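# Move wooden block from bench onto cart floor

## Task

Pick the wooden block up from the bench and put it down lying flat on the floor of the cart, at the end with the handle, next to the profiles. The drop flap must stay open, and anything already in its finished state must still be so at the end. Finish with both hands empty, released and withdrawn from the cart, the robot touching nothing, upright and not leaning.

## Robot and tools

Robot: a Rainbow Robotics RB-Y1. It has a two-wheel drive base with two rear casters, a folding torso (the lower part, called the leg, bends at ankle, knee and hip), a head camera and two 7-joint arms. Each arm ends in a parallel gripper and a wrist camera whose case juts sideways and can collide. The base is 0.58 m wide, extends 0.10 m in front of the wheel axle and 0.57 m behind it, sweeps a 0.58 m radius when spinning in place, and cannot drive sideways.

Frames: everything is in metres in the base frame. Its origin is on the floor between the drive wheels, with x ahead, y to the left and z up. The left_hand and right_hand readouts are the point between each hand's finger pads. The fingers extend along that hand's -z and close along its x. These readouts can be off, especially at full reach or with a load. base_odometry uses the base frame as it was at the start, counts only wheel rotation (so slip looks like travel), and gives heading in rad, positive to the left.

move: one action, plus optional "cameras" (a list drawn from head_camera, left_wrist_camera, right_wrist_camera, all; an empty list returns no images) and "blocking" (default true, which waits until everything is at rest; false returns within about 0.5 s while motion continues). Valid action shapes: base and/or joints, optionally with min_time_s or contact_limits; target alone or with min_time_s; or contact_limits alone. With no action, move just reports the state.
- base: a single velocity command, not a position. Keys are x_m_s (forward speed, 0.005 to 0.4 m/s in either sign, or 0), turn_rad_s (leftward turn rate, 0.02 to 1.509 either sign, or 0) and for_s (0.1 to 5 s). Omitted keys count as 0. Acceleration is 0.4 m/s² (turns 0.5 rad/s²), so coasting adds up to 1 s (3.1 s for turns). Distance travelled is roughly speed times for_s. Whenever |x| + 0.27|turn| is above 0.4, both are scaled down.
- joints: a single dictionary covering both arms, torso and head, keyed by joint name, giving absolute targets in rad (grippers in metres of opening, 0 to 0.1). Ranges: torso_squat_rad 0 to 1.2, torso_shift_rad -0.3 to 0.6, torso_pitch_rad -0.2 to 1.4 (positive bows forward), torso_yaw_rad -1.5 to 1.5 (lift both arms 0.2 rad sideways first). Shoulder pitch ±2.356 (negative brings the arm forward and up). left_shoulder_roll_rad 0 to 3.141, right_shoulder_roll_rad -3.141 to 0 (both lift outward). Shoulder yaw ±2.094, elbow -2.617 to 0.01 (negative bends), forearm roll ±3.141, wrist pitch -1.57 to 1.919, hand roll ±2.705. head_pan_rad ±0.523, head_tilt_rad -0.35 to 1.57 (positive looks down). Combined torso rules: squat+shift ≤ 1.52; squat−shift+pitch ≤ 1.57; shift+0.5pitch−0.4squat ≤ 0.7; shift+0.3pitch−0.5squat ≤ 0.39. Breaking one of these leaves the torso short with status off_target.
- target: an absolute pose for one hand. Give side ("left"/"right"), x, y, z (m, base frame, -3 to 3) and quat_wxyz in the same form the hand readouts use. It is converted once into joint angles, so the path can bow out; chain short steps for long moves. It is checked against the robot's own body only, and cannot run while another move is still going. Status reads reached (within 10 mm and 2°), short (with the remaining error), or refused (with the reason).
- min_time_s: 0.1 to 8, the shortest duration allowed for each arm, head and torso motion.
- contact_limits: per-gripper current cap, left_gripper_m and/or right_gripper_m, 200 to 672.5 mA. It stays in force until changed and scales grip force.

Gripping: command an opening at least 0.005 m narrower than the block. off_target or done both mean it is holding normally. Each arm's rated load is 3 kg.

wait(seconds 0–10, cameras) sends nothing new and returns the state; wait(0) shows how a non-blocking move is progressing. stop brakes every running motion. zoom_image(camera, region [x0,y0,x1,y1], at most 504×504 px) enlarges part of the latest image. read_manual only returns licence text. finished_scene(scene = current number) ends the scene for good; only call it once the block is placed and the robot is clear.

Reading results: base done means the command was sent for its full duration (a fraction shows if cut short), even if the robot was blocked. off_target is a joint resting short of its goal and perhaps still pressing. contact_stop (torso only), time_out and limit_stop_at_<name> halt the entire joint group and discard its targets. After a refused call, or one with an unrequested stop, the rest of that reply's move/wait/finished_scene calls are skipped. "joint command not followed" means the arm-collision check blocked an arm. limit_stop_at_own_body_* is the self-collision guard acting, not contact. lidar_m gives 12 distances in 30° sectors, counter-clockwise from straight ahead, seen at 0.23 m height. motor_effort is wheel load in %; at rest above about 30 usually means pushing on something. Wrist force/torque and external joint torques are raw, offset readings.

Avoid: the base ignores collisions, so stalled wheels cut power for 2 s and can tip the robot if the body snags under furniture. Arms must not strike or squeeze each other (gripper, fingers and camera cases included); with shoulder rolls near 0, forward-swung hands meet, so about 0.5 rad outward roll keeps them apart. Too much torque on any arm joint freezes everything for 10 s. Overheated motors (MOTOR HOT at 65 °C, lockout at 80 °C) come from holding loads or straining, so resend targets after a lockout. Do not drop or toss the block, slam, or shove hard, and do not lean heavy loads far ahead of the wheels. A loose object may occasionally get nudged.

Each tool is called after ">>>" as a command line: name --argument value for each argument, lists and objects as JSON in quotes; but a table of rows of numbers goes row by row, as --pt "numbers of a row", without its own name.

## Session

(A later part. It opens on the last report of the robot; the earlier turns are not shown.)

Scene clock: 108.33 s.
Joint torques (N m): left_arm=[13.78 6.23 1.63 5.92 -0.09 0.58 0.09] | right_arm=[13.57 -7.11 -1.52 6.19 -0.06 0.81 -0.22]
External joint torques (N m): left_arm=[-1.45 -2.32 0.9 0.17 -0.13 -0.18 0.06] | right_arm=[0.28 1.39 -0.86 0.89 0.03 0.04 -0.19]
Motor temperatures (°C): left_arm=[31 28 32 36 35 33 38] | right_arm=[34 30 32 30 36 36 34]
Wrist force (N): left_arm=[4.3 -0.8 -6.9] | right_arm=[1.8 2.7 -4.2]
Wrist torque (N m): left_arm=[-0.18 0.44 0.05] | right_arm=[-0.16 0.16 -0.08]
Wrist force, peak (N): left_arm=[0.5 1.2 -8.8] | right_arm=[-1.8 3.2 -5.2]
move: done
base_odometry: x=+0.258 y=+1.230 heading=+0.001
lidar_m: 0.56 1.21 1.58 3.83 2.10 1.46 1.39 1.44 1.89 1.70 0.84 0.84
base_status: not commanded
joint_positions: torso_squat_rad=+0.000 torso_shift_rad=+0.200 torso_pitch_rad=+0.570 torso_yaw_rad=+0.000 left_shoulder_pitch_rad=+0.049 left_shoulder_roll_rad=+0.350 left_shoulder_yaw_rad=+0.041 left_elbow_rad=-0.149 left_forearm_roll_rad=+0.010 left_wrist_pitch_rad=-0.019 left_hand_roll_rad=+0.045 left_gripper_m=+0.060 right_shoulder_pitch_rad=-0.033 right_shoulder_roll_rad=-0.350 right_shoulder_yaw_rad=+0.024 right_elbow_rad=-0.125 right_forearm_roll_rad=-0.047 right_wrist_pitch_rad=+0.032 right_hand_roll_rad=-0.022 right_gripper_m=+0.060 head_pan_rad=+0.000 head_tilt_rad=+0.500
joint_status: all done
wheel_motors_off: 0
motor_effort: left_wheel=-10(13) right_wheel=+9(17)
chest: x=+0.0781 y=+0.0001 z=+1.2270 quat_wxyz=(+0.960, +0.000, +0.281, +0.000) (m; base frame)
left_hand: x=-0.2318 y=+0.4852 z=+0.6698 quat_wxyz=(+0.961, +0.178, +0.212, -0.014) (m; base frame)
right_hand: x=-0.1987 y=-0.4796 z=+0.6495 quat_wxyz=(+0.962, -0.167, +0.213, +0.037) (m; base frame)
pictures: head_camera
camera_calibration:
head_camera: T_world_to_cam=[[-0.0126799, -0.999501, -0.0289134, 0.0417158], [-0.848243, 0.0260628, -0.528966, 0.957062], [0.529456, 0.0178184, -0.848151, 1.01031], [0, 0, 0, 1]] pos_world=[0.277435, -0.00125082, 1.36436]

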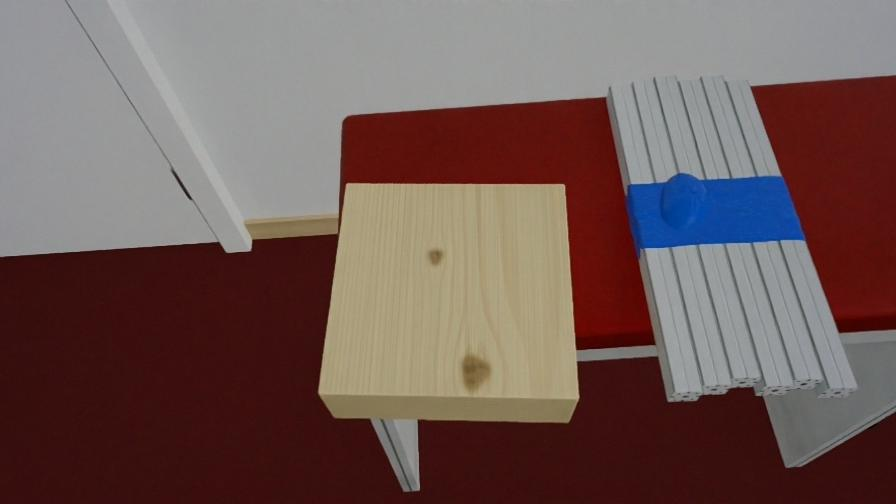

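>>> move --target '{"side":"left","x":0.25,"y":0.33,"z":0.92,"quat_wxyz":[0.9945,-0.1045,0,0]}' --cameras '[]'

>>> move --target '{"side":"right","x":0.25,"y":-0.33,"z":0.92,"quat_wxyz":[0.9945,0.1045,0,0]}' --cameras '[]'

>>> move --target '{"side":"left","x":0.488,"y":0.2,"z":0.92,"quat_wxyz":[0.9945,-0.1045,0,0]}' --cameras '[]'

>>> move --target '{"side":"right","x":0.488,"y":-0.2,"z":0.92,"quat_wxyz":[0.9945,0.1045,0,0]}'

Scene clock: 117.23 s.
Joint torques (N m): left_arm=[-4.73 5.31 1.87 -1.81 -0.09 -0.46 -0.26] | right_arm=[13.66 -7.45 -0.99 6.24 -0.32 1 -0.1]
External joint torques (N m): left_arm=[0.89 -1.52 0.25 0.31 -0.1 -0.04 -0.25] | right_arm=[0.36 1.04 -0.32 0.94 -0.22 0.23 -0.07]
Motor temperatures (°C): left_arm=[31 28 32 36 35 33 38] | right_arm=[34 31 32 30 36 36 34]
Wrist force (N): left_arm=[1.8 3.0 -7.6] | right_arm=[1.4 2.1 -4.2]
Wrist torque (N m): left_arm=[-0.43 0.27 0.08] | right_arm=[-0.10 0.12 -0.08]
Wrist force, peak (N): left_arm=[4.3 -2.2 -7.3] | right_arm=[2.5 2.6 -4.5]
move: done
base_odometry: x=+0.258 y=+1.230 heading=+0.001
lidar_m: 0.56 1.20 1.57 3.83 2.09 1.47 1.39 1.44 1.89 1.72 0.84 0.85
base_status: not commanded
joint_positions: torso_squat_rad=+0.000 torso_shift_rad=+0.200 torso_pitch_rad=+0.570 torso_yaw_rad=+0.000 left_shoulder_pitch_rad=+0.321 left_shoulder_roll_rad=+2.243 left_shoulder_yaw_rad=-0.357 left_elbow_rad=-2.399 left_forearm_roll_rad=+0.302 left_wrist_pitch_rad=+0.183 left_hand_roll_rad=+1.860 left_gripper_m=+0.060 right_shoulder_pitch_rad=-0.033 right_shoulder_roll_rad=-0.350 right_shoulder_yaw_rad=+0.024 right_elbow_rad=-0.125 right_forearm_roll_rad=-0.047 right_wrist_pitch_rad=+0.032 right_hand_roll_rad=-0.022 right_gripper_m=+0.060 head_pan_rad=+0.000 head_tilt_rad=+0.500
joint_status: all done
wheel_motors_off: 0
motor_effort: left_wheel=-7(10) right_wheel=+9(10)
chest: x=+0.0781 y=+0.0000 z=+1.2271 quat_wxyz=(+0.960, +0.000, +0.281, +0.000) (m; base frame)
left_hand: x=+0.2503 y=+0.3302 z=+0.9198 quat_wxyz=(+0.995, -0.101, +0.000, +0.000) (m; base frame)
left_hand_status: reached (checked arc, planned for 2.6 s): 0 mm and 0.4 deg off.
right_hand: x=-0.1987 y=-0.4795 z=+0.6495 quat_wxyz=(+0.962, -0.167, +0.213, +0.037) (m; base frame)
pictures: none
No camera images: "cameras" was empty.

Scene clock: 120.17 s.
Joint torques (N m): left_arm=[-4.81 5.44 2.01 -1.72 -0.03 -0.46 -0.23] | right_arm=[-4.59 -7.72 -1.29 -1.59 -0.08 -0.23 0.23]
External joint torques (N m): left_arm=[0.81 -1.39 0.39 0.41 -0.04 -0.04 -0.23] | right_arm=[0.8 0.23 0.87 0.25 -0.16 0.16 0.23]
Motor temperatures (°C): left_arm=[31 28 32 36 35 33 38] | right_arm=[34 31 32 30 36 36 34]
Wrist force (N): left_arm=[0.7 2.1 -7.9] | right_arm=[-1.3 -0.7 -4.6]
Wrist torque (N m): left_arm=[-0.34 0.13 0.06] | right_arm=[0.02 -0.03 -0.07]
Wrist force, peak (N): left_arm=[0.9 2.1 -8.6] | right_arm=[-4.0 2.6 -4.6]
move: done
base_odometry: x=+0.258 y=+1.230 heading=+0.001
lidar_m: 0.55 1.19 1.57 3.82 2.08 1.46 1.38 1.45 1.89 1.70 0.84 0.86
base_status: not commanded
joint_positions: torso_squat_rad=+0.000 torso_shift_rad=+0.200 torso_pitch_rad=+0.570 torso_yaw_rad=+0.000 left_shoulder_pitch_rad=+0.321 left_shoulder_roll_rad=+2.243 left_shoulder_yaw_rad=-0.357 left_elbow_rad=-2.399 left_forearm_roll_rad=+0.302 left_wrist_pitch_rad=+0.183 left_hand_roll_rad=+1.860 left_gripper_m=+0.060 right_shoulder_pitch_rad=+0.245 right_shoulder_roll_rad=-2.192 right_shoulder_yaw_rad=+0.406 right_elbow_rad=-2.398 right_forearm_roll_rad=-0.538 right_wrist_pitch_rad=+0.201 right_hand_roll_rad=-1.599 right_gripper_m=+0.060 head_pan_rad=+0.000 head_tilt_rad=+0.500
joint_status: all done
wheel_motors_off: 0
motor_effort: left_wheel=-5(9) right_wheel=+7(11)
chest: x=+0.0780 y=+0.0001 z=+1.2271 quat_wxyz=(+0.960, +0.000, +0.281, +0.000) (m; base frame)
left_hand: x=+0.2502 y=+0.3302 z=+0.9198 quat_wxyz=(+0.995, -0.101, +0.000, +0.000) (m; base frame)
right_hand: x=+0.2504 y=-0.3299 z=+0.9202 quat_wxyz=(+0.995, +0.103, -0.001, +0.000) (m; base frame)
right_hand_status: reached (checked arc, planned for 2.6 s): 0 mm and 0.2 deg off.
pictures: none
No camera images: "cameras" was empty.

Scene clock: 121.77 s.
Joint torques (N m): left_arm=[-17.04 -4.33 0.26 4.01 -0.3 -0.23 -0.33] | right_arm=[-4.73 -7.27 -1.87 -1.62 -0.01 -0.38 0.22]
External joint torques (N m): left_arm=[2.26 -0.66 0 0.43 -0.4 0.09 -0.33] | right_arm=[0.65 0.67 0.29 0.23 -0.09 0.01 0.22]
Motor temperatures (°C): left_arm=[31 28 32 36 35 33 38] | right_arm=[34 31 32 30 36 36 34]
Wrist force (N): left_arm=[0.8 2.6 -7.2] | right_arm=[-0.9 -0.6 -4.4]
Wrist torque (N m): left_arm=[-0.39 0.19 0.07] | right_arm=[0.04 0.02 -0.08]
Wrist force, peak (N): left_arm=[1.0 2.3 -8.5] | right_arm=[-1.1 -0.8 -5.2]
move: done
base_odometry: x=+0.258 y=+1.230 heading=+0.001
lidar_m: 0.55 1.20 1.56 3.83 2.09 1.47 1.39 1.44 1.90 1.70 0.84 0.85
base_status: not commanded
joint_positions: torso_squat_rad=+0.000 torso_shift_rad=+0.200 torso_pitch_rad=+0.570 torso_yaw_rad=+0.000 left_shoulder_pitch_rad=+0.607 left_shoulder_roll_rad=+3.141 left_shoulder_yaw_rad=+0.147 left_elbow_rad=-1.721 left_forearm_roll_rad=+0.703 left_wrist_pitch_rad=-0.370 left_hand_roll_rad=+2.399 left_gripper_m=+0.060 right_shoulder_pitch_rad=+0.245 right_shoulder_roll_rad=-2.192 right_shoulder_yaw_rad=+0.406 right_elbow_rad=-2.398 right_forearm_roll_rad=-0.538 right_wrist_pitch_rad=+0.201 right_hand_roll_rad=-1.599 right_gripper_m=+0.060 head_pan_rad=+0.000 head_tilt_rad=+0.500
joint_status: all done
wheel_motors_off: 0
motor_effort: left_wheel=-5(6) right_wheel=+4(8)
chest: x=+0.0780 y=+0.0001 z=+1.2271 quat_wxyz=(+0.960, +0.000, +0.281, +0.000) (m; base frame)
left_hand: x=+0.4877 y=+0.2005 z=+0.9200 quat_wxyz=(+0.994, -0.108, -0.006, +0.000) (m; base frame)
left_hand_status: reached (checked arc, planned for 1.2 s): 1 mm and 0.8 deg off.
right_hand: x=+0.2504 y=-0.3300 z=+0.9202 quat_wxyz=(+0.995, +0.103, -0.001, +0.000) (m; base frame)
pictures: none
No camera images: "cameras" was empty.

Scene clock: 123.37 s.
Joint torques (N m): left_arm=[-16.71 -4.08 0.99 3.98 -0.22 -0.48 -0.27] | right_arm=[-18.9 6.26 -0.7 4.4 -0.34 -0.03 0.27]
External joint torques (N m): left_arm=[2.58 -0.45 0.73 0.41 -0.33 -0.16 -0.26] | right_arm=[0.37 2.52 -0.21 0.8 -0.19 0.24 0.26]
Motor temperatures (°C): left_arm=[31 28 32 36 35 33 38] | right_arm=[34 31 32 30 36 36 34]
Wrist force (N): left_arm=[0.6 3.1 -7.1] | right_arm=[-1.2 -0.5 -4.6]
Wrist torque (N m): left_arm=[-0.43 0.15 0.06] | right_arm=[-0.02 -0.05 -0.08]
Wrist force, peak (N): left_arm=[1.3 3.2 -8.2] | right_arm=[-1.4 0.2 -5.8]
move: done
base_odometry: x=+0.258 y=+1.230 heading=+0.001
lidar_m: 0.56 1.20 1.57 3.84 2.10 1.47 1.39 1.42 1.90 1.69 0.84 0.84
base_status: not commanded
joint_positions: torso_squat_rad=+0.000 torso_shift_rad=+0.200 torso_pitch_rad=+0.570 torso_yaw_rad=+0.000 left_shoulder_pitch_rad=+0.607 left_shoulder_roll_rad=+3.141 left_shoulder_yaw_rad=+0.147 left_elbow_rad=-1.721 left_forearm_roll_rad=+0.703 left_wrist_pitch_rad=-0.370 left_hand_roll_rad=+2.399 left_gripper_m=+0.060 right_shoulder_pitch_rad=+0.609 right_shoulder_roll_rad=-3.141 right_shoulder_yaw_rad=-0.152 right_elbow_rad=-1.712 right_forearm_roll_rad=-0.667 right_wrist_pitch_rad=-0.376 right_hand_roll_rad=-2.436 right_gripper_m=+0.060 head_pan_rad=+0.000 head_tilt_rad=+0.500
joint_status: all done
wheel_motors_off: 0
motor_effort: left_wheel=-3(6) right_wheel=+1(8)
chest: x=+0.0781 y=+0.0001 z=+1.2271 quat_wxyz=(+0.960, +0.000, +0.281, +0.000) (m; base frame)
left_hand: x=+0.4877 y=+0.2006 z=+0.9200 quat_wxyz=(+0.994, -0.108, -0.006, +0.000) (m; base frame)
right_hand: x=+0.4880 y=-0.2000 z=+0.9200 quat_wxyz=(+0.994, +0.106, -0.002, +0.000) (m; base frame)
right_hand_status: reached (checked arc, planned for 1.3 s): 0 mm and 0.3 deg off.
pictures: head_camera, left_wrist_camera, right_wrist_camera
camera_calibration:
head_camera: T_world_to_cam=[[-0.0125908, -0.999504, -0.0288598, 0.0417163], [-0.848243, 0.0259589, -0.52897, 0.956981], [0.529457, 0.0178199, -0.84815, 1.01036], [0, 0, 0, 1]] pos_world=[0.277335, -0.00115113, 1.36436]
left_wrist_camera: T_world_to_cam=[[0.999661, 0.0259171, -0.00258643, -0.490865], [0.0215933, -0.769142, 0.638713, -0.414804], [0.0145643, -0.638552, -0.769441, 0.901364], [0, 0, 0, 1]] pos_world=[0.486528, 0.269246, 0.957217]
right_wrist_camera: T_world_to_cam=[[-0.999068, -0.0227138, -0.0367004, 0.515455], [-0.0415711, 0.735052, 0.676735, -0.428159], [0.0116055, 0.67763, -0.735311, 0.878566], [0, 0, 0, 1]] pos_world=[0.48698, -0.268916, 0.954687]

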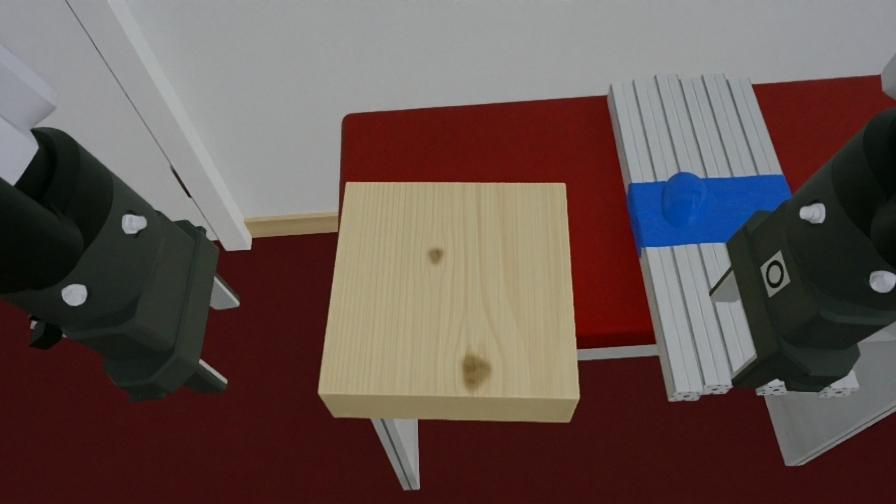

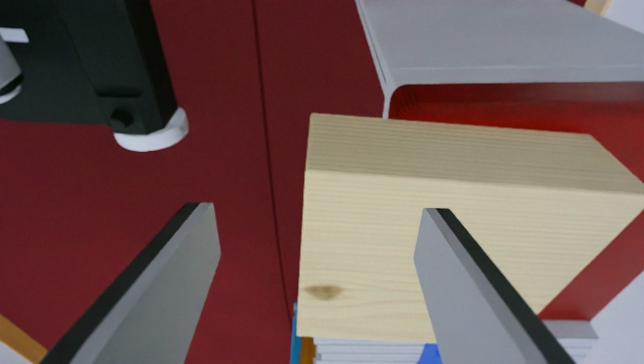

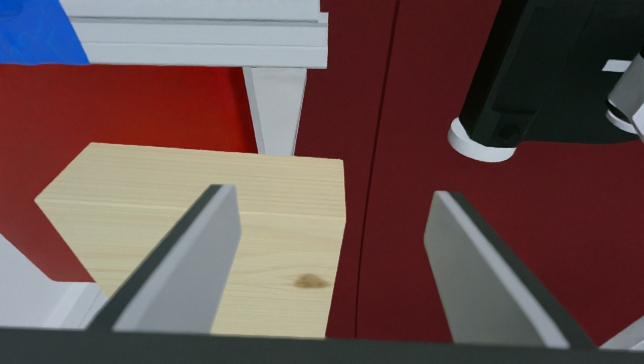

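>>> move --base '{"x_m_s": 0.1, "for_s": 1.05}' --cameras '["head_camera"]'

>>> move --target '{"side":"right","x":0.488,"y":-0.160,"z":0.86,"quat_wxyz":[0.9945,0.1045,0,0]}' --cameras '["head_camera"]'

>>> move --target '{"side":"left","x":0.488,"y":0.185,"z":0.86,"quat_wxyz":[0.9945,-0.1045,0,0]}' --cameras '["head_camera","right_wrist_camera"]'

Scene clock: 132.80 s.
Joint torques (N m): left_arm=[-16.99 -4 0.81 3.91 -0.25 -0.37 -0.25] | right_arm=[-19.6 5.97 -0.6 4.06 -0.2 -0.15 0.28]
External joint torques (N m): left_arm=[2.3 -0.36 0.55 0.34 -0.35 -0.05 -0.25] | right_arm=[-0.33 2.22 -0.11 0.45 -0.05 0.11 0.28]
Motor temperatures (°C): left_arm=[31 28 32 36 35 33 38] | right_arm=[35 31 32 30 36 36 34]
Wrist force (N): left_arm=[1.1 3.0 -7.6] | right_arm=[-1.4 -0.7 -5.0]
Wrist torque (N m): left_arm=[-0.43 0.21 0.03] | right_arm=[0.02 -0.04 -0.06]
Wrist force, peak (N): left_arm=[0.6 2.8 -8.8] | right_arm=[-1.4 -0.7 -5.5]
move: done
base_odometry: x=+0.364 y=+1.230 heading=+0.001
lidar_m: 0.45 0.46 1.43 3.51 2.26 1.57 1.48 1.55 2.04 1.22 0.76 0.83
base_status: done (sent for 1.07 of 1.07 s)
joint_positions: torso_squat_rad=+0.000 torso_shift_rad=+0.200 torso_pitch_rad=+0.570 torso_yaw_rad=+0.000 left_shoulder_pitch_rad=+0.607 left_shoulder_roll_rad=+3.141 left_shoulder_yaw_rad=+0.147 left_elbow_rad=-1.721 left_forearm_roll_rad=+0.703 left_wrist_pitch_rad=-0.370 left_hand_roll_rad=+2.399 left_gripper_m=+0.060 right_shoulder_pitch_rad=+0.609 right_shoulder_roll_rad=-3.141 right_shoulder_yaw_rad=-0.152 right_elbow_rad=-1.712 right_forearm_roll_rad=-0.667 right_wrist_pitch_rad=-0.376 right_hand_roll_rad=-2.436 right_gripper_m=+0.060 head_pan_rad=+0.000 head_tilt_rad=+0.500
joint_status: not commanded
wheel_motors_off: 0
motor_effort: left_wheel=-1(20) right_wheel=-2(25)
chest: x=+0.0782 y=+0.0001 z=+1.2270 quat_wxyz=(+0.960, +0.000, +0.281, +0.000) (m; base frame)
left_hand: x=+0.4878 y=+0.2006 z=+0.9199 quat_wxyz=(+0.994, -0.108, -0.006, +0.000) (m; base frame)
right_hand: x=+0.4880 y=-0.2000 z=+0.9199 quat_wxyz=(+0.994, +0.106, -0.002, +0.000) (m; base frame)
pictures: head_camera
camera_calibration:
head_camera: T_world_to_cam=[[-0.0125983, -0.999504, -0.0288588, 0.0417167], [-0.848316, 0.0259622, -0.528854, 0.956959], [0.52934, 0.0178187, -0.848222, 1.0103], [0, 0, 0, 1]] pos_world=[0.277535, -0.00115112, 1.36426]

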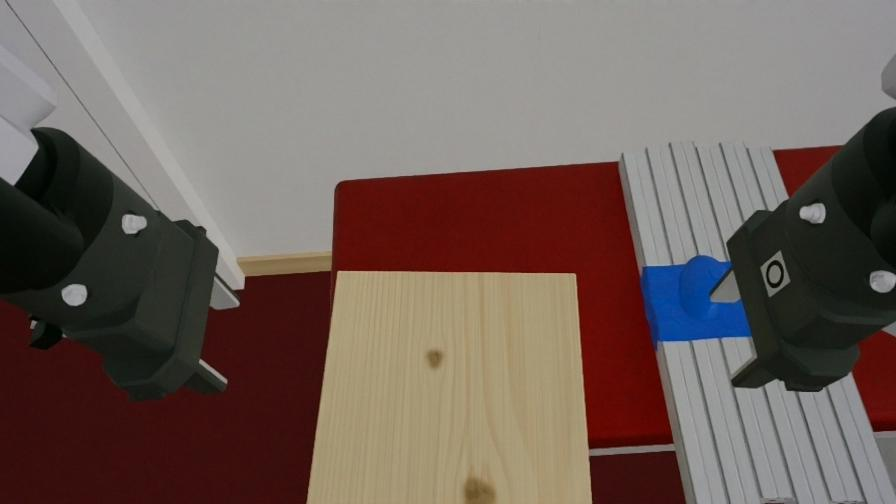

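Scene clock: 133.70 s.
Joint torques (N m): left_arm=[-17.08 -3.94 0.78 3.75 -0.2 -0.38 -0.3] | right_arm=[-21.07 7.34 -3.46 3.93 -0.42 -0.31 0.26]
External joint torques (N m): left_arm=[2.21 -0.31 0.52 0.18 -0.3 -0.06 -0.29] | right_arm=[-1.3 1.97 -1.19 0.96 -0.3 -0.13 0.26]
Motor temperatures (°C): left_arm=[31 28 32 36 35 33 38] | right_arm=[35 31 32 30 36 36 34]
Wrist force (N): left_arm=[1.1 3.3 -8.0] | right_arm=[-1.3 -0.5 -4.9]
Wrist torque (N m): left_arm=[-0.49 0.24 0.08] | right_arm=[-0.03 -0.05 -0.06]
Wrist force, peak (N): left_arm=[1.1 3.3 -8.0] | right_arm=[-1.7 -0.4 -5.7]
move: done
base_odometry: x=+0.364 y=+1.230 heading=+0.001
lidar_m: 0.47 0.45 1.43 3.50 2.25 1.58 1.49 1.56 2.06 1.25 0.76 0.84
base_status: not commanded
joint_positions: torso_squat_rad=+0.000 torso_shift_rad=+0.200 torso_pitch_rad=+0.570 torso_yaw_rad=+0.000 left_shoulder_pitch_rad=+0.607 left_shoulder_roll_rad=+3.141 left_shoulder_yaw_rad=+0.147 left_elbow_rad=-1.721 left_forearm_roll_rad=+0.703 left_wrist_pitch_rad=-0.370 left_hand_roll_rad=+2.399 left_gripper_m=+0.060 right_shoulder_pitch_rad=+0.839 right_shoulder_roll_rad=-3.141 right_shoulder_yaw_rad=-0.393 right_elbow_rad=-1.577 right_forearm_roll_rad=-0.368 right_wrist_pitch_rad=-0.233 right_hand_roll_rad=-2.705 right_gripper_m=+0.060 head_pan_rad=+0.000 head_tilt_rad=+0.500
joint_status: all done
wheel_motors_off: 0
motor_effort: left_wheel=-1(1) right_wheel=+1(4)
chest: x=+0.0781 y=+0.0001 z=+1.2270 quat_wxyz=(+0.960, +0.000, +0.281, +0.000) (m; base frame)
left_hand: x=+0.4877 y=+0.2006 z=+0.9200 quat_wxyz=(+0.994, -0.108, -0.006, +0.000) (m; base frame)
right_hand: x=+0.4876 y=-0.1603 z=+0.8601 quat_wxyz=(+0.993, +0.118, -0.008, +0.001) (m; base frame)
right_hand_status: reached (checked arc, as near as the solve gets, planned for 0.6 s): 1 mm and 1.8 deg off.
pictures: head_camera
camera_calibration:
head_camera: T_world_to_cam=[[-0.0126764, -0.999502, -0.0289113, 0.0417107], [-0.848243, 0.0260587, -0.528966, 0.956978], [0.529456, 0.0178184, -0.84815, 1.01037], [0, 0, 0, 1]] pos_world=[0.277335, -0.00125083, 1.36436]

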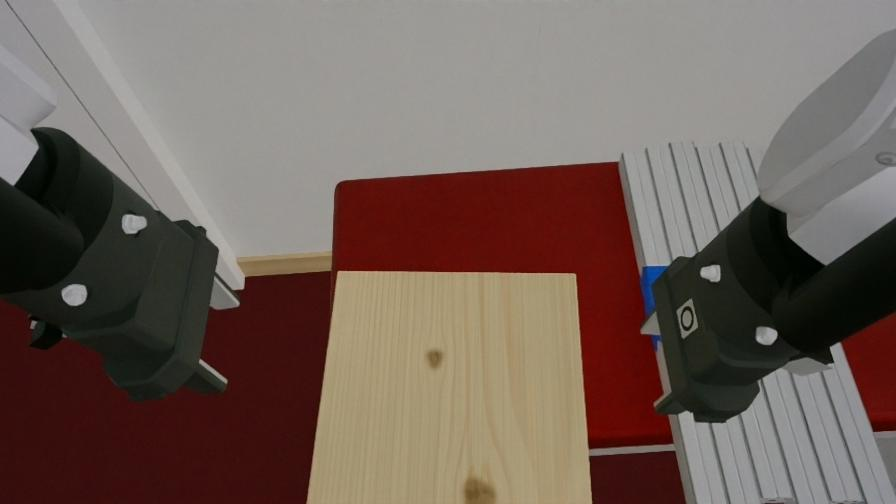

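Scene clock: 134.57 s.
Joint torques (N m): left_arm=[-18.5 -5.38 2.35 3.92 0.17 -0.51 -0.06] | right_arm=[-20.89 6.96 -3.82 3.79 -0.39 -0.15 0.21]
External joint torques (N m): left_arm=[1.28 -0.18 0.99 0.8 0.07 -0.23 -0.05] | right_arm=[-1.12 1.59 -1.55 0.82 -0.26 0.03 0.21]
Motor temperatures (°C): left_arm=[31 28 32 36 35 33 38] | right_arm=[35 31 32 30 36 36 34]
Wrist force (N): left_arm=[0.7 2.9 -7.4] | right_arm=[-1.3 -0.7 -5.3]
Wrist torque (N m): left_arm=[-0.42 0.17 0.08] | right_arm=[0.03 -0.07 -0.08]
Wrist force, peak (N): left_arm=[0.2 2.9 -8.6] | right_arm=[-1.7 -0.7 -5.5]
move: done
base_odometry: x=+0.364 y=+1.230 heading=+0.001
lidar_m: 0.46 0.45 1.42 3.49 2.24 1.58 1.49 1.55 2.05 1.22 0.77 0.84
base_status: not commanded
joint_positions: torso_squat_rad=+0.000 torso_shift_rad=+0.200 torso_pitch_rad=+0.570 torso_yaw_rad=+0.000 left_shoulder_pitch_rad=+0.831 left_shoulder_roll_rad=+3.141 left_shoulder_yaw_rad=+0.318 left_elbow_rad=-1.568 left_forearm_roll_rad=+0.510 left_wrist_pitch_rad=-0.275 left_hand_roll_rad=+2.558 left_gripper_m=+0.060 right_shoulder_pitch_rad=+0.839 right_shoulder_roll_rad=-3.141 right_shoulder_yaw_rad=-0.393 right_elbow_rad=-1.577 right_forearm_roll_rad=-0.368 right_wrist_pitch_rad=-0.233 right_hand_roll_rad=-2.705 right_gripper_m=+0.060 head_pan_rad=+0.000 head_tilt_rad=+0.500
joint_status: all done
wheel_motors_off: 0
motor_effort: left_wheel=-1(2) right_wheel=+0(3)
chest: x=+0.0781 y=+0.0001 z=+1.2270 quat_wxyz=(+0.960, +0.000, +0.281, +0.000) (m; base frame)
left_hand: x=+0.4879 y=+0.1853 z=+0.8600 quat_wxyz=(+0.994, -0.108, -0.004, +0.000) (m; base frame)
left_hand_status: reached (checked arc, planned for 0.5 s): 0 mm and 0.6 deg off.
right_hand: x=+0.4877 y=-0.1604 z=+0.8601 quat_wxyz=(+0.993, +0.118, -0.008, +0.001) (m; base frame)
pictures: head_camera, right_wrist_camera
camera_calibration:
head_camera: T_world_to_cam=[[-0.0126799, -0.999501, -0.0289134, 0.0417158], [-0.848243, 0.0260628, -0.528966, 0.957062], [0.529456, 0.0178184, -0.848151, 1.01031], [0, 0, 0, 1]] pos_world=[0.277435, -0.00125082, 1.36436]
right_wrist_camera: T_world_to_cam=[[-0.998556, -0.0224, -0.0488255, 0.52408], [-0.0500431, 0.718319, 0.693912, -0.43014], [0.0195286, 0.695354, -0.718402, 0.792009], [0, 0, 0, 1]] pos_world=[0.486331, -0.23001, 0.893049]

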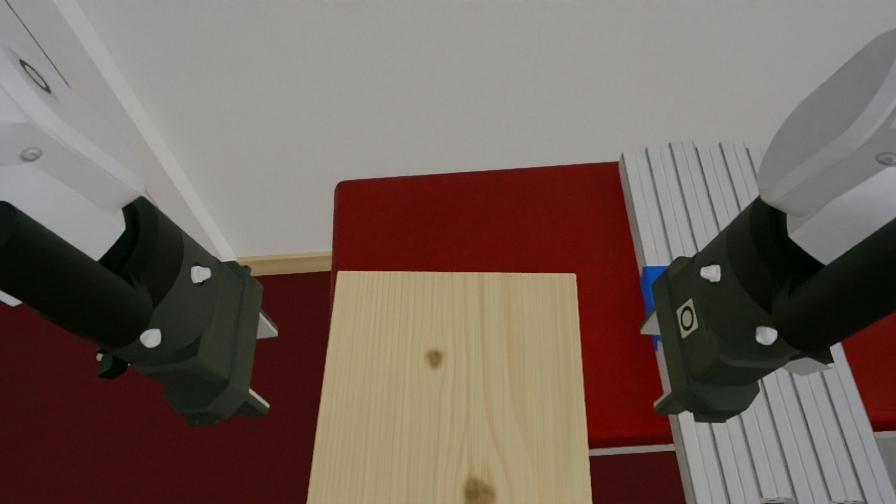

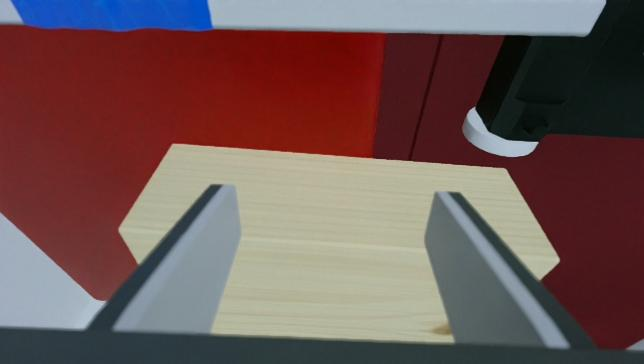

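>>> move --target '{"side":"left","x":0.488,"y":0.160,"z":0.775,"quat_wxyz":[0.9945,-0.1045,0,0]}' --cameras '["head_camera"]'

>>> move --target '{"side":"right","x":0.488,"y":-0.148,"z":0.775,"quat_wxyz":[0.9945,0.1045,0,0]}' --cameras '["head_camera","right_wrist_camera","left_wrist_camera"]'

Scene clock: 138.40 s.
Joint torques (N m): left_arm=[-17.99 -7.01 4.67 3.39 0.09 -0.25 0.11] | right_arm=[-20.89 6.86 -3.51 3.68 -0.4 -0.1 0.21]
External joint torques (N m): left_arm=[1.4 -0.13 1.61 0.8 -0.02 -0.05 0.11] | right_arm=[-1.11 1.49 -1.24 0.71 -0.28 0.08 0.21]
Motor temperatures (°C): left_arm=[31 28 32 36 35 33 38] | right_arm=[35 31 32 30 36 36 34]
Wrist force (N): left_arm=[0.4 2.5 -6.9] | right_arm=[-1.4 -1.2 -4.6]
Wrist torque (N m): left_arm=[-0.32 0.14 0.09] | right_arm=[0.06 -0.04 -0.07]
Wrist force, peak (N): left_arm=[0.7 3.5 -8.3] | right_arm=[-1.5 -0.7 -5.6]
move: short
base_odometry: x=+0.364 y=+1.230 heading=+0.001
lidar_m: 0.47 0.46 1.42 3.48 2.26 1.58 1.49 1.55 2.02 1.21 0.78 0.84
base_status: not commanded
joint_positions: torso_squat_rad=+0.000 torso_shift_rad=+0.200 torso_pitch_rad=+0.570 torso_yaw_rad=+0.000 left_shoulder_pitch_rad=+1.205 left_shoulder_roll_rad=+3.141 left_shoulder_yaw_rad=+0.612 left_elbow_rad=-1.282 left_forearm_roll_rad=+0.199 left_wrist_pitch_rad=-0.197 left_hand_roll_rad=+2.705 left_gripper_m=+0.060 right_shoulder_pitch_rad=+0.839 right_shoulder_roll_rad=-3.141 right_shoulder_yaw_rad=-0.393 right_elbow_rad=-1.577 right_forearm_roll_rad=-0.368 right_wrist_pitch_rad=-0.233 right_hand_roll_rad=-2.705 right_gripper_m=+0.060 head_pan_rad=+0.000 head_tilt_rad=+0.500
joint_status: all done
wheel_motors_off: 0
motor_effort: left_wheel=+0(2) right_wheel=+1(2)
chest: x=+0.0781 y=+0.0001 z=+1.2270 quat_wxyz=(+0.960, +0.000, +0.281, +0.000) (m; base frame)
left_hand: x=+0.4877 y=+0.1604 z=+0.7751 quat_wxyz=(+0.989, -0.144, -0.026, -0.002) (m; base frame)
left_hand_status: short (checked arc, as near as the solve gets, planned for 0.7 s): 1 mm and 5.5 deg off. The place is met; only the turn is off.
right_hand: x=+0.4877 y=-0.1603 z=+0.8601 quat_wxyz=(+0.993, +0.118, -0.008, +0.001) (m; base frame)
pictures: head_camera
camera_calibration:
head_camera: T_world_to_cam=[[-0.0125943, -0.999504, -0.0288619, 0.0416215], [-0.848243, 0.025963, -0.52897, 0.957068], [0.529457, 0.0178199, -0.84815, 1.01031], [0, 0, 0, 1]] pos_world=[0.277435, -0.00125112, 1.36436]

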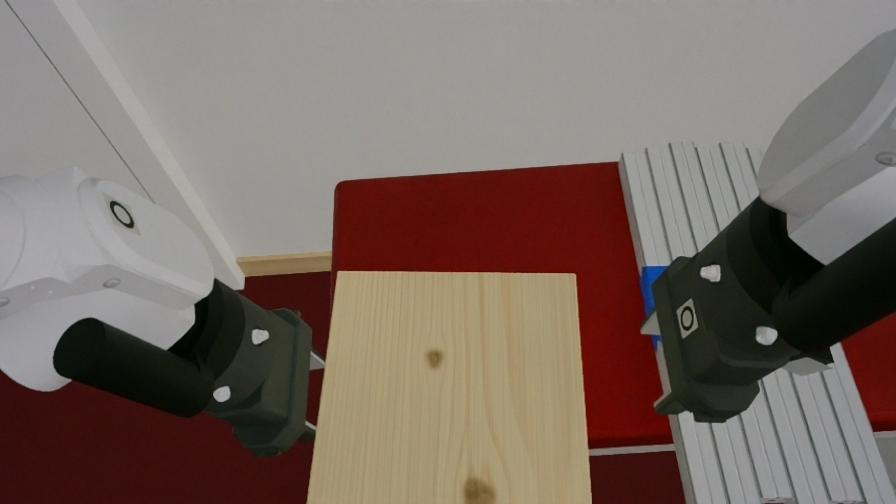

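Scene clock: 139.43 s.
Joint torques (N m): left_arm=[-17.44 -6.99 4.48 3.37 0.03 -0.25 0.16] | right_arm=[-20.12 8.05 -4.62 3.08 -0.33 -0.19 0.16]
External joint torques (N m): left_arm=[1.95 -0.1 1.42 0.78 -0.08 -0.04 0.17] | right_arm=[-0.86 1.27 -1.15 0.69 -0.21 -0.03 0.16]
Motor temperatures (°C): left_arm=[31 28 32 36 35 33 38] | right_arm=[35 31 32 30 36 36 34]
Wrist force (N): left_arm=[0.4 2.6 -7.3] | right_arm=[-1.7 -1.0 -4.9]
Wrist torque (N m): left_arm=[-0.38 0.16 0.10] | right_arm=[-0.03 -0.08 -0.10]
Wrist force, peak (N): left_arm=[0.5 3.4 -7.9] | right_arm=[-2.2 -1.6 -5.7]
move: short
base_odometry: x=+0.364 y=+1.230 heading=+0.001
lidar_m: 0.46 0.45 1.43 3.48 2.25 1.57 1.49 1.55 2.03 1.22 0.76 0.84
base_status: not commanded
joint_positions: torso_squat_rad=+0.000 torso_shift_rad=+0.200 torso_pitch_rad=+0.570 torso_yaw_rad=+0.000 left_shoulder_pitch_rad=+1.205 left_shoulder_roll_rad=+3.141 left_shoulder_yaw_rad=+0.612 left_elbow_rad=-1.282 left_forearm_roll_rad=+0.199 left_wrist_pitch_rad=-0.197 left_hand_roll_rad=+2.705 left_gripper_m=+0.060 right_shoulder_pitch_rad=+1.215 right_shoulder_roll_rad=-3.141 right_shoulder_yaw_rad=-0.645 right_elbow_rad=-1.291 right_forearm_roll_rad=-0.189 right_wrist_pitch_rad=-0.172 right_hand_roll_rad=-2.705 right_gripper_m=+0.060 head_pan_rad=+0.000 head_tilt_rad=+0.500
joint_status: all done
wheel_motors_off: 0
motor_effort: left_wheel=+0(1) right_wheel=+0(3)
chest: x=+0.0781 y=+0.0001 z=+1.2270 quat_wxyz=(+0.960, +0.000, +0.281, +0.000) (m; base frame)
left_hand: x=+0.4878 y=+0.1603 z=+0.7752 quat_wxyz=(+0.989, -0.144, -0.026, -0.002) (m; base frame)
right_hand: x=+0.4876 y=-0.1484 z=+0.7751 quat_wxyz=(+0.988, +0.154, -0.032, +0.002) (m; base frame)
right_hand_status: short (checked arc, as near as the solve gets, planned for 0.7 s): 1 mm and 6.8 deg off. The place is met; only the turn is off.
pictures: head_camera, left_wrist_camera, right_wrist_camera
camera_calibration:
head_camera: T_world_to_cam=[[-0.0126799, -0.999501, -0.0289134, 0.0417158], [-0.848243, 0.0260628, -0.528966, 0.957062], [0.529456, 0.0178184, -0.848151, 1.01031], [0, 0, 0, 1]] pos_world=[0.277435, -0.00125082, 1.36436]
left_wrist_camera: T_world_to_cam=[[0.99898, 0.0261885, 0.0367964, -0.520511], [-0.00669548, -0.719848, 0.694099, -0.390356], [0.0446652, -0.693637, -0.718938, 0.719233], [0, 0, 0, 1]] pos_world=[0.485241, 0.231521, 0.807182]
right_wrist_camera: T_world_to_cam=[[-0.995035, -0.0138374, -0.0985636, 0.558225], [-0.0826559, 0.66655, 0.740863, -0.4079], [0.055446, 0.745331, -0.664384, 0.670685], [0, 0, 0, 1]] pos_world=[0.484551, -0.220273, 0.802812]

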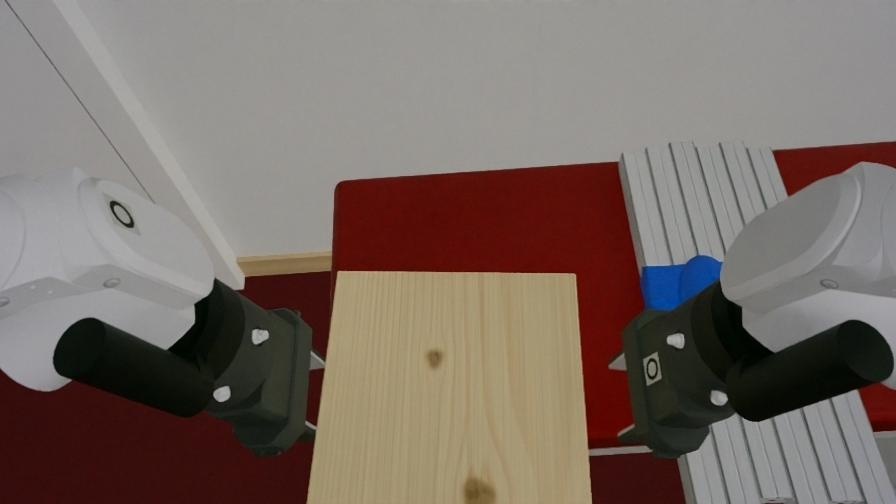

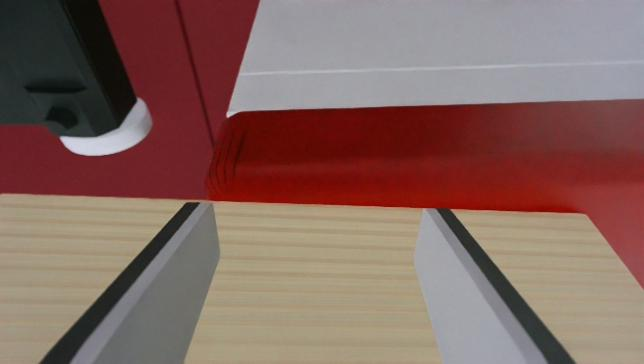

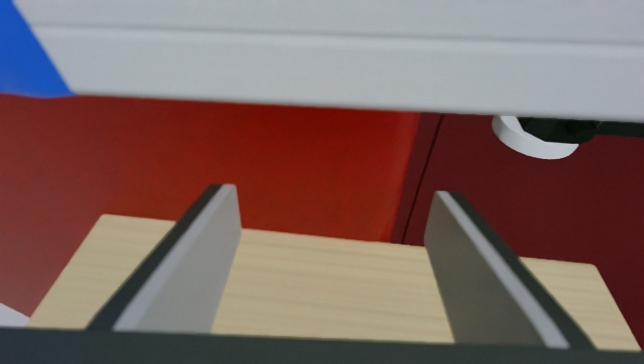

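>>> move --target '{"side":"right","x":0.488,"y":-0.125,"z":0.775,"quat_wxyz":[0.988,0.154,-0.032,0.002]}' --cameras '[]'

>>> move --target '{"side":"left","x":0.488,"y":0.140,"z":0.775,"quat_wxyz":[0.989,-0.144,-0.03,-0.002]}' --cameras '["head_camera","right_wrist_camera","left_wrist_camera"]'

Scene clock: 142.43 s.
Joint torques (N m): left_arm=[-17.23 -6.78 4.35 3.16 0.07 -0.34 0.06] | right_arm=[-19.18 8.09 -4.96 2.28 -0.14 -0.1 0.28]
External joint torques (N m): left_arm=[2.16 0.11 1.29 0.57 -0.04 -0.13 0.06] | right_arm=[0.01 1.39 -0.9 0.21 -0.04 0.04 0.28]
Motor temperatures (°C): left_arm=[31 28 32 36 35 33 38] | right_arm=[35 31 32 30 36 36 34]
Wrist force (N): left_arm=[0.1 2.3 -8.0] | right_arm=[-1.9 -1.8 -4.1]
Wrist torque (N m): left_arm=[-0.31 0.10 0.13] | right_arm=[0.07 -0.10 -0.06]
Wrist force, peak (N): left_arm=[0.8 2.9 -8.3] | right_arm=[-2.3 -1.3 -5.2]
move: short
base_odometry: x=+0.364 y=+1.230 heading=+0.001
lidar_m: 0.46 0.46 1.42 3.50 2.25 1.58 1.49 1.55 2.03 1.24 0.76 0.83
base_status: not commanded
joint_positions: torso_squat_rad=+0.000 torso_shift_rad=+0.200 torso_pitch_rad=+0.570 torso_yaw_rad=+0.000 left_shoulder_pitch_rad=+1.205 left_shoulder_roll_rad=+3.141 left_shoulder_yaw_rad=+0.612 left_elbow_rad=-1.282 left_forearm_roll_rad=+0.199 left_wrist_pitch_rad=-0.197 left_hand_roll_rad=+2.705 left_gripper_m=+0.060 right_shoulder_pitch_rad=+1.241 right_shoulder_roll_rad=-3.141 right_shoulder_yaw_rad=-0.714 right_elbow_rad=-1.303 right_forearm_roll_rad=-0.162 right_wrist_pitch_rad=-0.127 right_hand_roll_rad=-2.705 right_gripper_m=+0.060 head_pan_rad=+0.000 head_tilt_rad=+0.500
joint_status: all done
wheel_motors_off: 0
motor_effort: left_wheel=-1(1) right_wheel=+2(3)
chest: x=+0.0781 y=+0.0001 z=+1.2270 quat_wxyz=(+0.960, +0.000, +0.281, +0.000) (m; base frame)
left_hand: x=+0.4878 y=+0.1603 z=+0.7752 quat_wxyz=(+0.989, -0.144, -0.026, -0.002) (m; base frame)
right_hand: x=+0.4878 y=-0.1253 z=+0.7752 quat_wxyz=(+0.984, +0.174, -0.045, +0.002) (m; base frame)
right_hand_status: short (checked arc, as near as the solve gets, planned for 0.3 s): 0 mm and 2.8 deg off. The place is met; only the turn is off.
pictures: none
No camera images: "cameras" was empty.

Scene clock: 143.27 s.
Joint torques (N m): left_arm=[-20.33 -1.57 13.36 1.57 1.03 -0.78 0.27] | right_arm=[-19.75 2.34 -7.48 -1.48 0.03 -2.22 0.23]
External joint torques (N m): left_arm=[-1.03 5.24 9.78 -0.71 0.93 -0.6 0.27] | right_arm=[-0.56 -4.38 -3.43 -3.56 0.13 -2.09 0.22]
Motor temperatures (°C): left_arm=[31 28 32 36 35 33 38] | right_arm=[35 31 32 30 36 36 34]
Wrist force (N): left_arm=[-2.7 19.4 1.3] | right_arm=[1.8 -12.3 1.7]
Wrist torque (N m): left_arm=[-0.17 0.58 -0.49] | right_arm=[-0.24 -0.41 -0.50]
Wrist force, peak (N): left_arm=[-4.1 22.4 3.6] | right_arm=[3.0 -15.4 2.5]
move: done
base_odometry: x=+0.364 y=+1.230 heading=+0.001
lidar_m: 0.48 0.46 1.44 3.48 2.25 1.58 1.49 1.55 2.03 1.23 0.76 0.83
base_status: not commanded
joint_positions: torso_squat_rad=+0.000 torso_shift_rad=+0.200 torso_pitch_rad=+0.570 torso_yaw_rad=+0.000 left_shoulder_pitch_rad=+1.222 left_shoulder_roll_rad=+3.140 left_shoulder_yaw_rad=+0.666 left_elbow_rad=-1.304 left_forearm_roll_rad=+0.180 left_wrist_pitch_rad=-0.143 left_hand_roll_rad=+2.705 left_gripper_m=+0.060 right_shoulder_pitch_rad=+1.241 right_shoulder_roll_rad=-3.140 right_shoulder_yaw_rad=-0.714 right_elbow_rad=-1.302 right_forearm_roll_rad=-0.162 right_wrist_pitch_rad=-0.127 right_hand_roll_rad=-2.705 right_gripper_m=+0.060 head_pan_rad=+0.000 head_tilt_rad=+0.500
joint_status: all done
wheel_motors_off: 0
motor_effort: left_wheel=+0(9) right_wheel=+2(4)
chest: x=+0.0780 y=+0.0001 z=+1.2271 quat_wxyz=(+0.960, +0.000, +0.281, +0.000) (m; base frame)
left_hand: x=+0.4877 y=+0.1421 z=+0.7748 quat_wxyz=(+0.987, -0.158, -0.040, -0.002) (m; base frame)
left_hand_status: reached (checked arc, as near as the solve gets, planned for 0.3 s): 2 mm and 2.0 deg off.
right_hand: x=+0.4886 y=-0.1264 z=+0.7754 quat_wxyz=(+0.984, +0.174, -0.046, +0.002) (m; base frame)
pictures: head_camera, left_wrist_camera, right_wrist_camera
camera_calibration:
head_camera: T_world_to_cam=[[-0.0125904, -0.999504, -0.028865, 0.0417234], [-0.848171, 0.0259638, -0.529086, 0.957119], [0.529573, 0.017821, -0.848077, 1.01023], [0, 0, 0, 1]] pos_world=[0.277335, -0.00115112, 1.36436]
left_wrist_camera: T_world_to_cam=[[0.99754, 0.0315362, 0.0626082, -0.54], [-0.0226686, -0.700006, 0.713777, -0.413455], [0.066336, -0.71344, -0.697569, 0.682048], [0, 0, 0, 1]] pos_world=[0.484055, 0.214209, 0.804699]
right_wrist_camera: T_world_to_cam=[[-0.992035, -0.005553, -0.125842, 0.580304], [-0.100534, 0.636831, 0.764421, -0.43603], [0.0758954, 0.770983, -0.632317, 0.622811], [0, 0, 0, 1]] pos_world=[0.484578, -0.199277, 0.800151]

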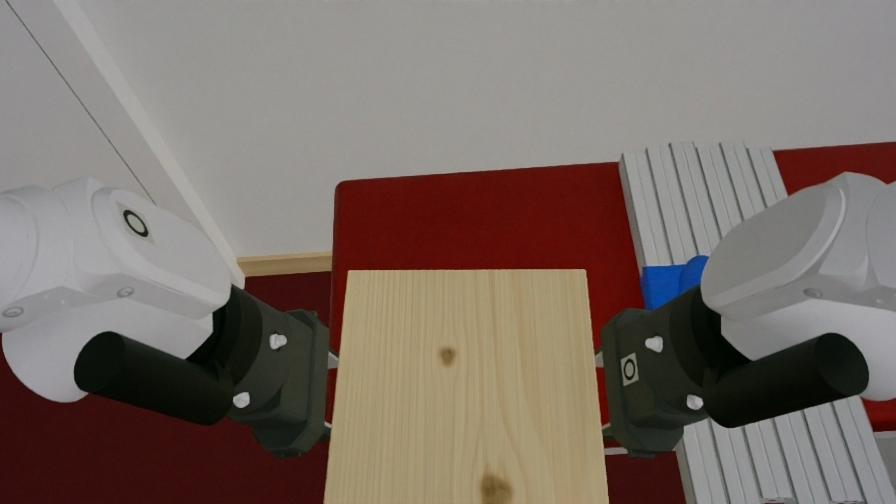

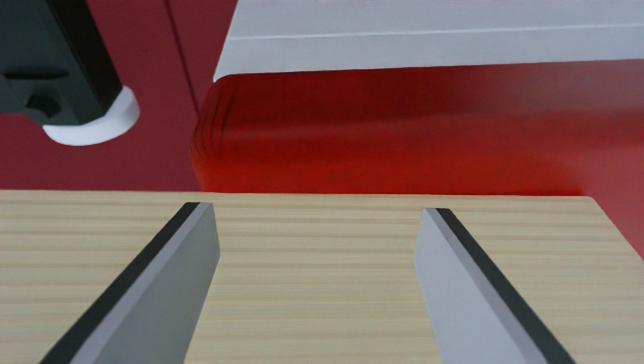

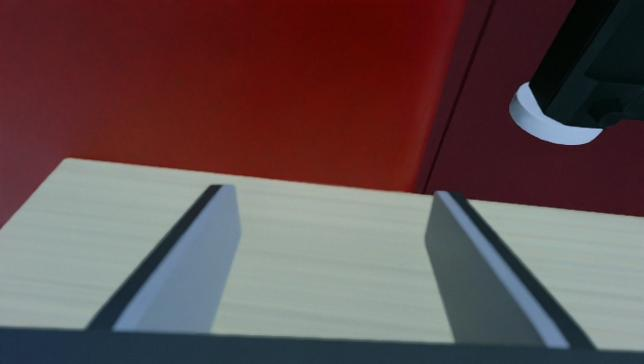

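>>> move --target '{"side":"right","x":0.488,"y":-0.122,"z":0.775,"quat_wxyz":[0.984,0.174,-0.045,0.002]}' --cameras '[]'

>>> move --target '{"side":"left","x":0.488,"y":0.137,"z":0.775,"quat_wxyz":[0.987,-0.158,-0.04,-0.002]}' --cameras '["head_camera"]'

Scene clock: 145.43 s.
Joint torques (N m): left_arm=[-21.32 -0.73 14.05 1.78 1.17 -0.83 0.42] | right_arm=[-20.32 -3.01 -12.17 -3.28 0.06 -3.44 0.43]
External joint torques (N m): left_arm=[-2.02 6.08 10.47 -0.5 1.07 -0.65 0.43] | right_arm=[-1.14 -9.73 -8.06 -5.32 0.16 -3.31 0.42]
Motor temperatures (°C): left_arm=[31 28 32 36 35 33 38] | right_arm=[35 31 32 30 36 36 34]
Wrist force (N): left_arm=[-4.7 20.8 2.4] | right_arm=[1.3 -20.9 6.0]
Wrist torque (N m): left_arm=[-0.01 0.65 -0.60] | right_arm=[-0.46 -0.53 -0.82]
Wrist force, peak (N): left_arm=[-5.9 22.5 3.4] | right_arm=[1.4 -23.7 9.8]
move: done
base_odometry: x=+0.364 y=+1.230 heading=+0.001
lidar_m: 0.45 0.46 1.43 3.49 2.25 1.57 1.49 1.55 2.04 1.22 0.75 0.83
base_status: not commanded
joint_positions: torso_squat_rad=+0.000 torso_shift_rad=+0.200 torso_pitch_rad=+0.570 torso_yaw_rad=+0.000 left_shoulder_pitch_rad=+1.222 left_shoulder_roll_rad=+3.139 left_shoulder_yaw_rad=+0.666 left_elbow_rad=-1.304 left_forearm_roll_rad=+0.180 left_wrist_pitch_rad=-0.143 left_hand_roll_rad=+2.705 left_gripper_m=+0.060 right_shoulder_pitch_rad=+1.245 right_shoulder_roll_rad=-3.138 right_shoulder_yaw_rad=-0.723 right_elbow_rad=-1.303 right_forearm_roll_rad=-0.158 right_wrist_pitch_rad=-0.120 right_hand_roll_rad=-2.705 right_gripper_m=+0.060 head_pan_rad=+0.000 head_tilt_rad=+0.500
joint_status: all done
wheel_motors_off: 0
motor_effort: left_wheel=-1(1) right_wheel=+3(5)
chest: x=+0.0779 y=+0.0001 z=+1.2271 quat_wxyz=(+0.960, +0.000, +0.281, +0.000) (m; base frame)
left_hand: x=+0.4876 y=+0.1422 z=+0.7748 quat_wxyz=(+0.987, -0.158, -0.040, -0.002) (m; base frame)
right_hand: x=+0.4890 y=-0.1247 z=+0.7752 quat_wxyz=(+0.983, +0.176, -0.048, +0.001) (m; base frame)
right_hand_status: reached (checked arc, planned for 0.1 s): 3 mm and 0.5 deg off.
pictures: none
No camera images: "cameras" was empty.

Scene clock: 145.97 s.
Joint torques (N m): left_arm=[-23.8 2.69 20.08 1.72 1.77 -0.83 0.74] | right_arm=[-20.72 -4.6 -12.33 -4.34 0.13 -4.11 0.47]
External joint torques (N m): left_arm=[-4.53 9.49 16.44 -0.51 1.67 -0.66 0.74] | right_arm=[-1.53 -11.33 -8.22 -6.39 0.23 -3.98 0.46]
Motor temperatures (°C): left_arm=[31 28 32 36 35 33 38] | right_arm=[35 31 32 30 36 36 34]
Wrist force (N): left_arm=[-8.1 29.9 11.8] | right_arm=[3.2 -23.2 6.7]
Wrist torque (N m): left_arm=[0.19 1.07 -0.98] | right_arm=[-0.56 -0.61 -0.90]
Wrist force, peak (N): left_arm=[-9.0 31.9 12.3] | right_arm=[4.1 -24.8 8.1]
move: done
base_odometry: x=+0.364 y=+1.230 heading=+0.001
lidar_m: 0.47 0.45 1.42 3.49 2.25 1.57 1.49 1.55 2.04 1.23 0.77 0.84
base_status: not commanded
joint_positions: torso_squat_rad=+0.000 torso_shift_rad=+0.200 torso_pitch_rad=+0.570 torso_yaw_rad=+0.000 left_shoulder_pitch_rad=+1.226 left_shoulder_roll_rad=+3.139 left_shoulder_yaw_rad=+0.674 left_elbow_rad=-1.306 left_forearm_roll_rad=+0.176 left_wrist_pitch_rad=-0.135 left_hand_roll_rad=+2.705 left_gripper_m=+0.060 right_shoulder_pitch_rad=+1.246 right_shoulder_roll_rad=-3.138 right_shoulder_yaw_rad=-0.723 right_elbow_rad=-1.302 right_forearm_roll_rad=-0.158 right_wrist_pitch_rad=-0.120 right_hand_roll_rad=-2.705 right_gripper_m=+0.060 head_pan_rad=+0.000 head_tilt_rad=+0.500
joint_status: all done
wheel_motors_off: 0
motor_effort: left_wheel=+1(2) right_wheel=+2(4)
chest: x=+0.0778 y=+0.0001 z=+1.2271 quat_wxyz=(+0.960, +0.000, +0.281, +0.000) (m; base frame)
left_hand: x=+0.4873 y=+0.1405 z=+0.7744 quat_wxyz=(+0.986, -0.159, -0.042, -0.001) (m; base frame)
left_hand_status: reached (checked arc, planned for 0.1 s): 4 mm and 0.3 deg off.
right_hand: x=+0.4893 y=-0.1249 z=+0.7753 quat_wxyz=(+0.983, +0.175, -0.049, +0.001) (m; base frame)
pictures: head_camera
camera_calibration:
head_camera: T_world_to_cam=[[-0.0125288, -0.999502, -0.0289505, 0.0417259], [-0.848054, 0.0259608, -0.529274, 0.957281], [0.529762, 0.0179204, -0.847957, 1.01029], [0, 0, 0, 1]] pos_world=[0.277135, -0.00125138, 1.36456]

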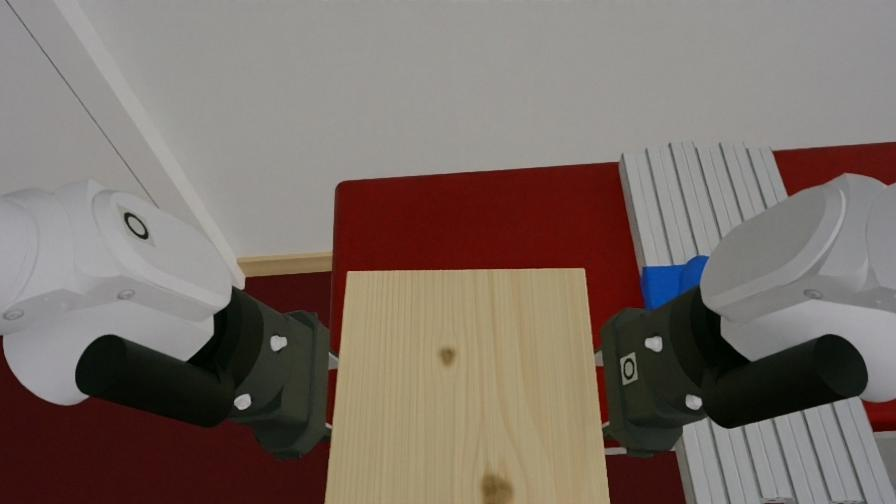

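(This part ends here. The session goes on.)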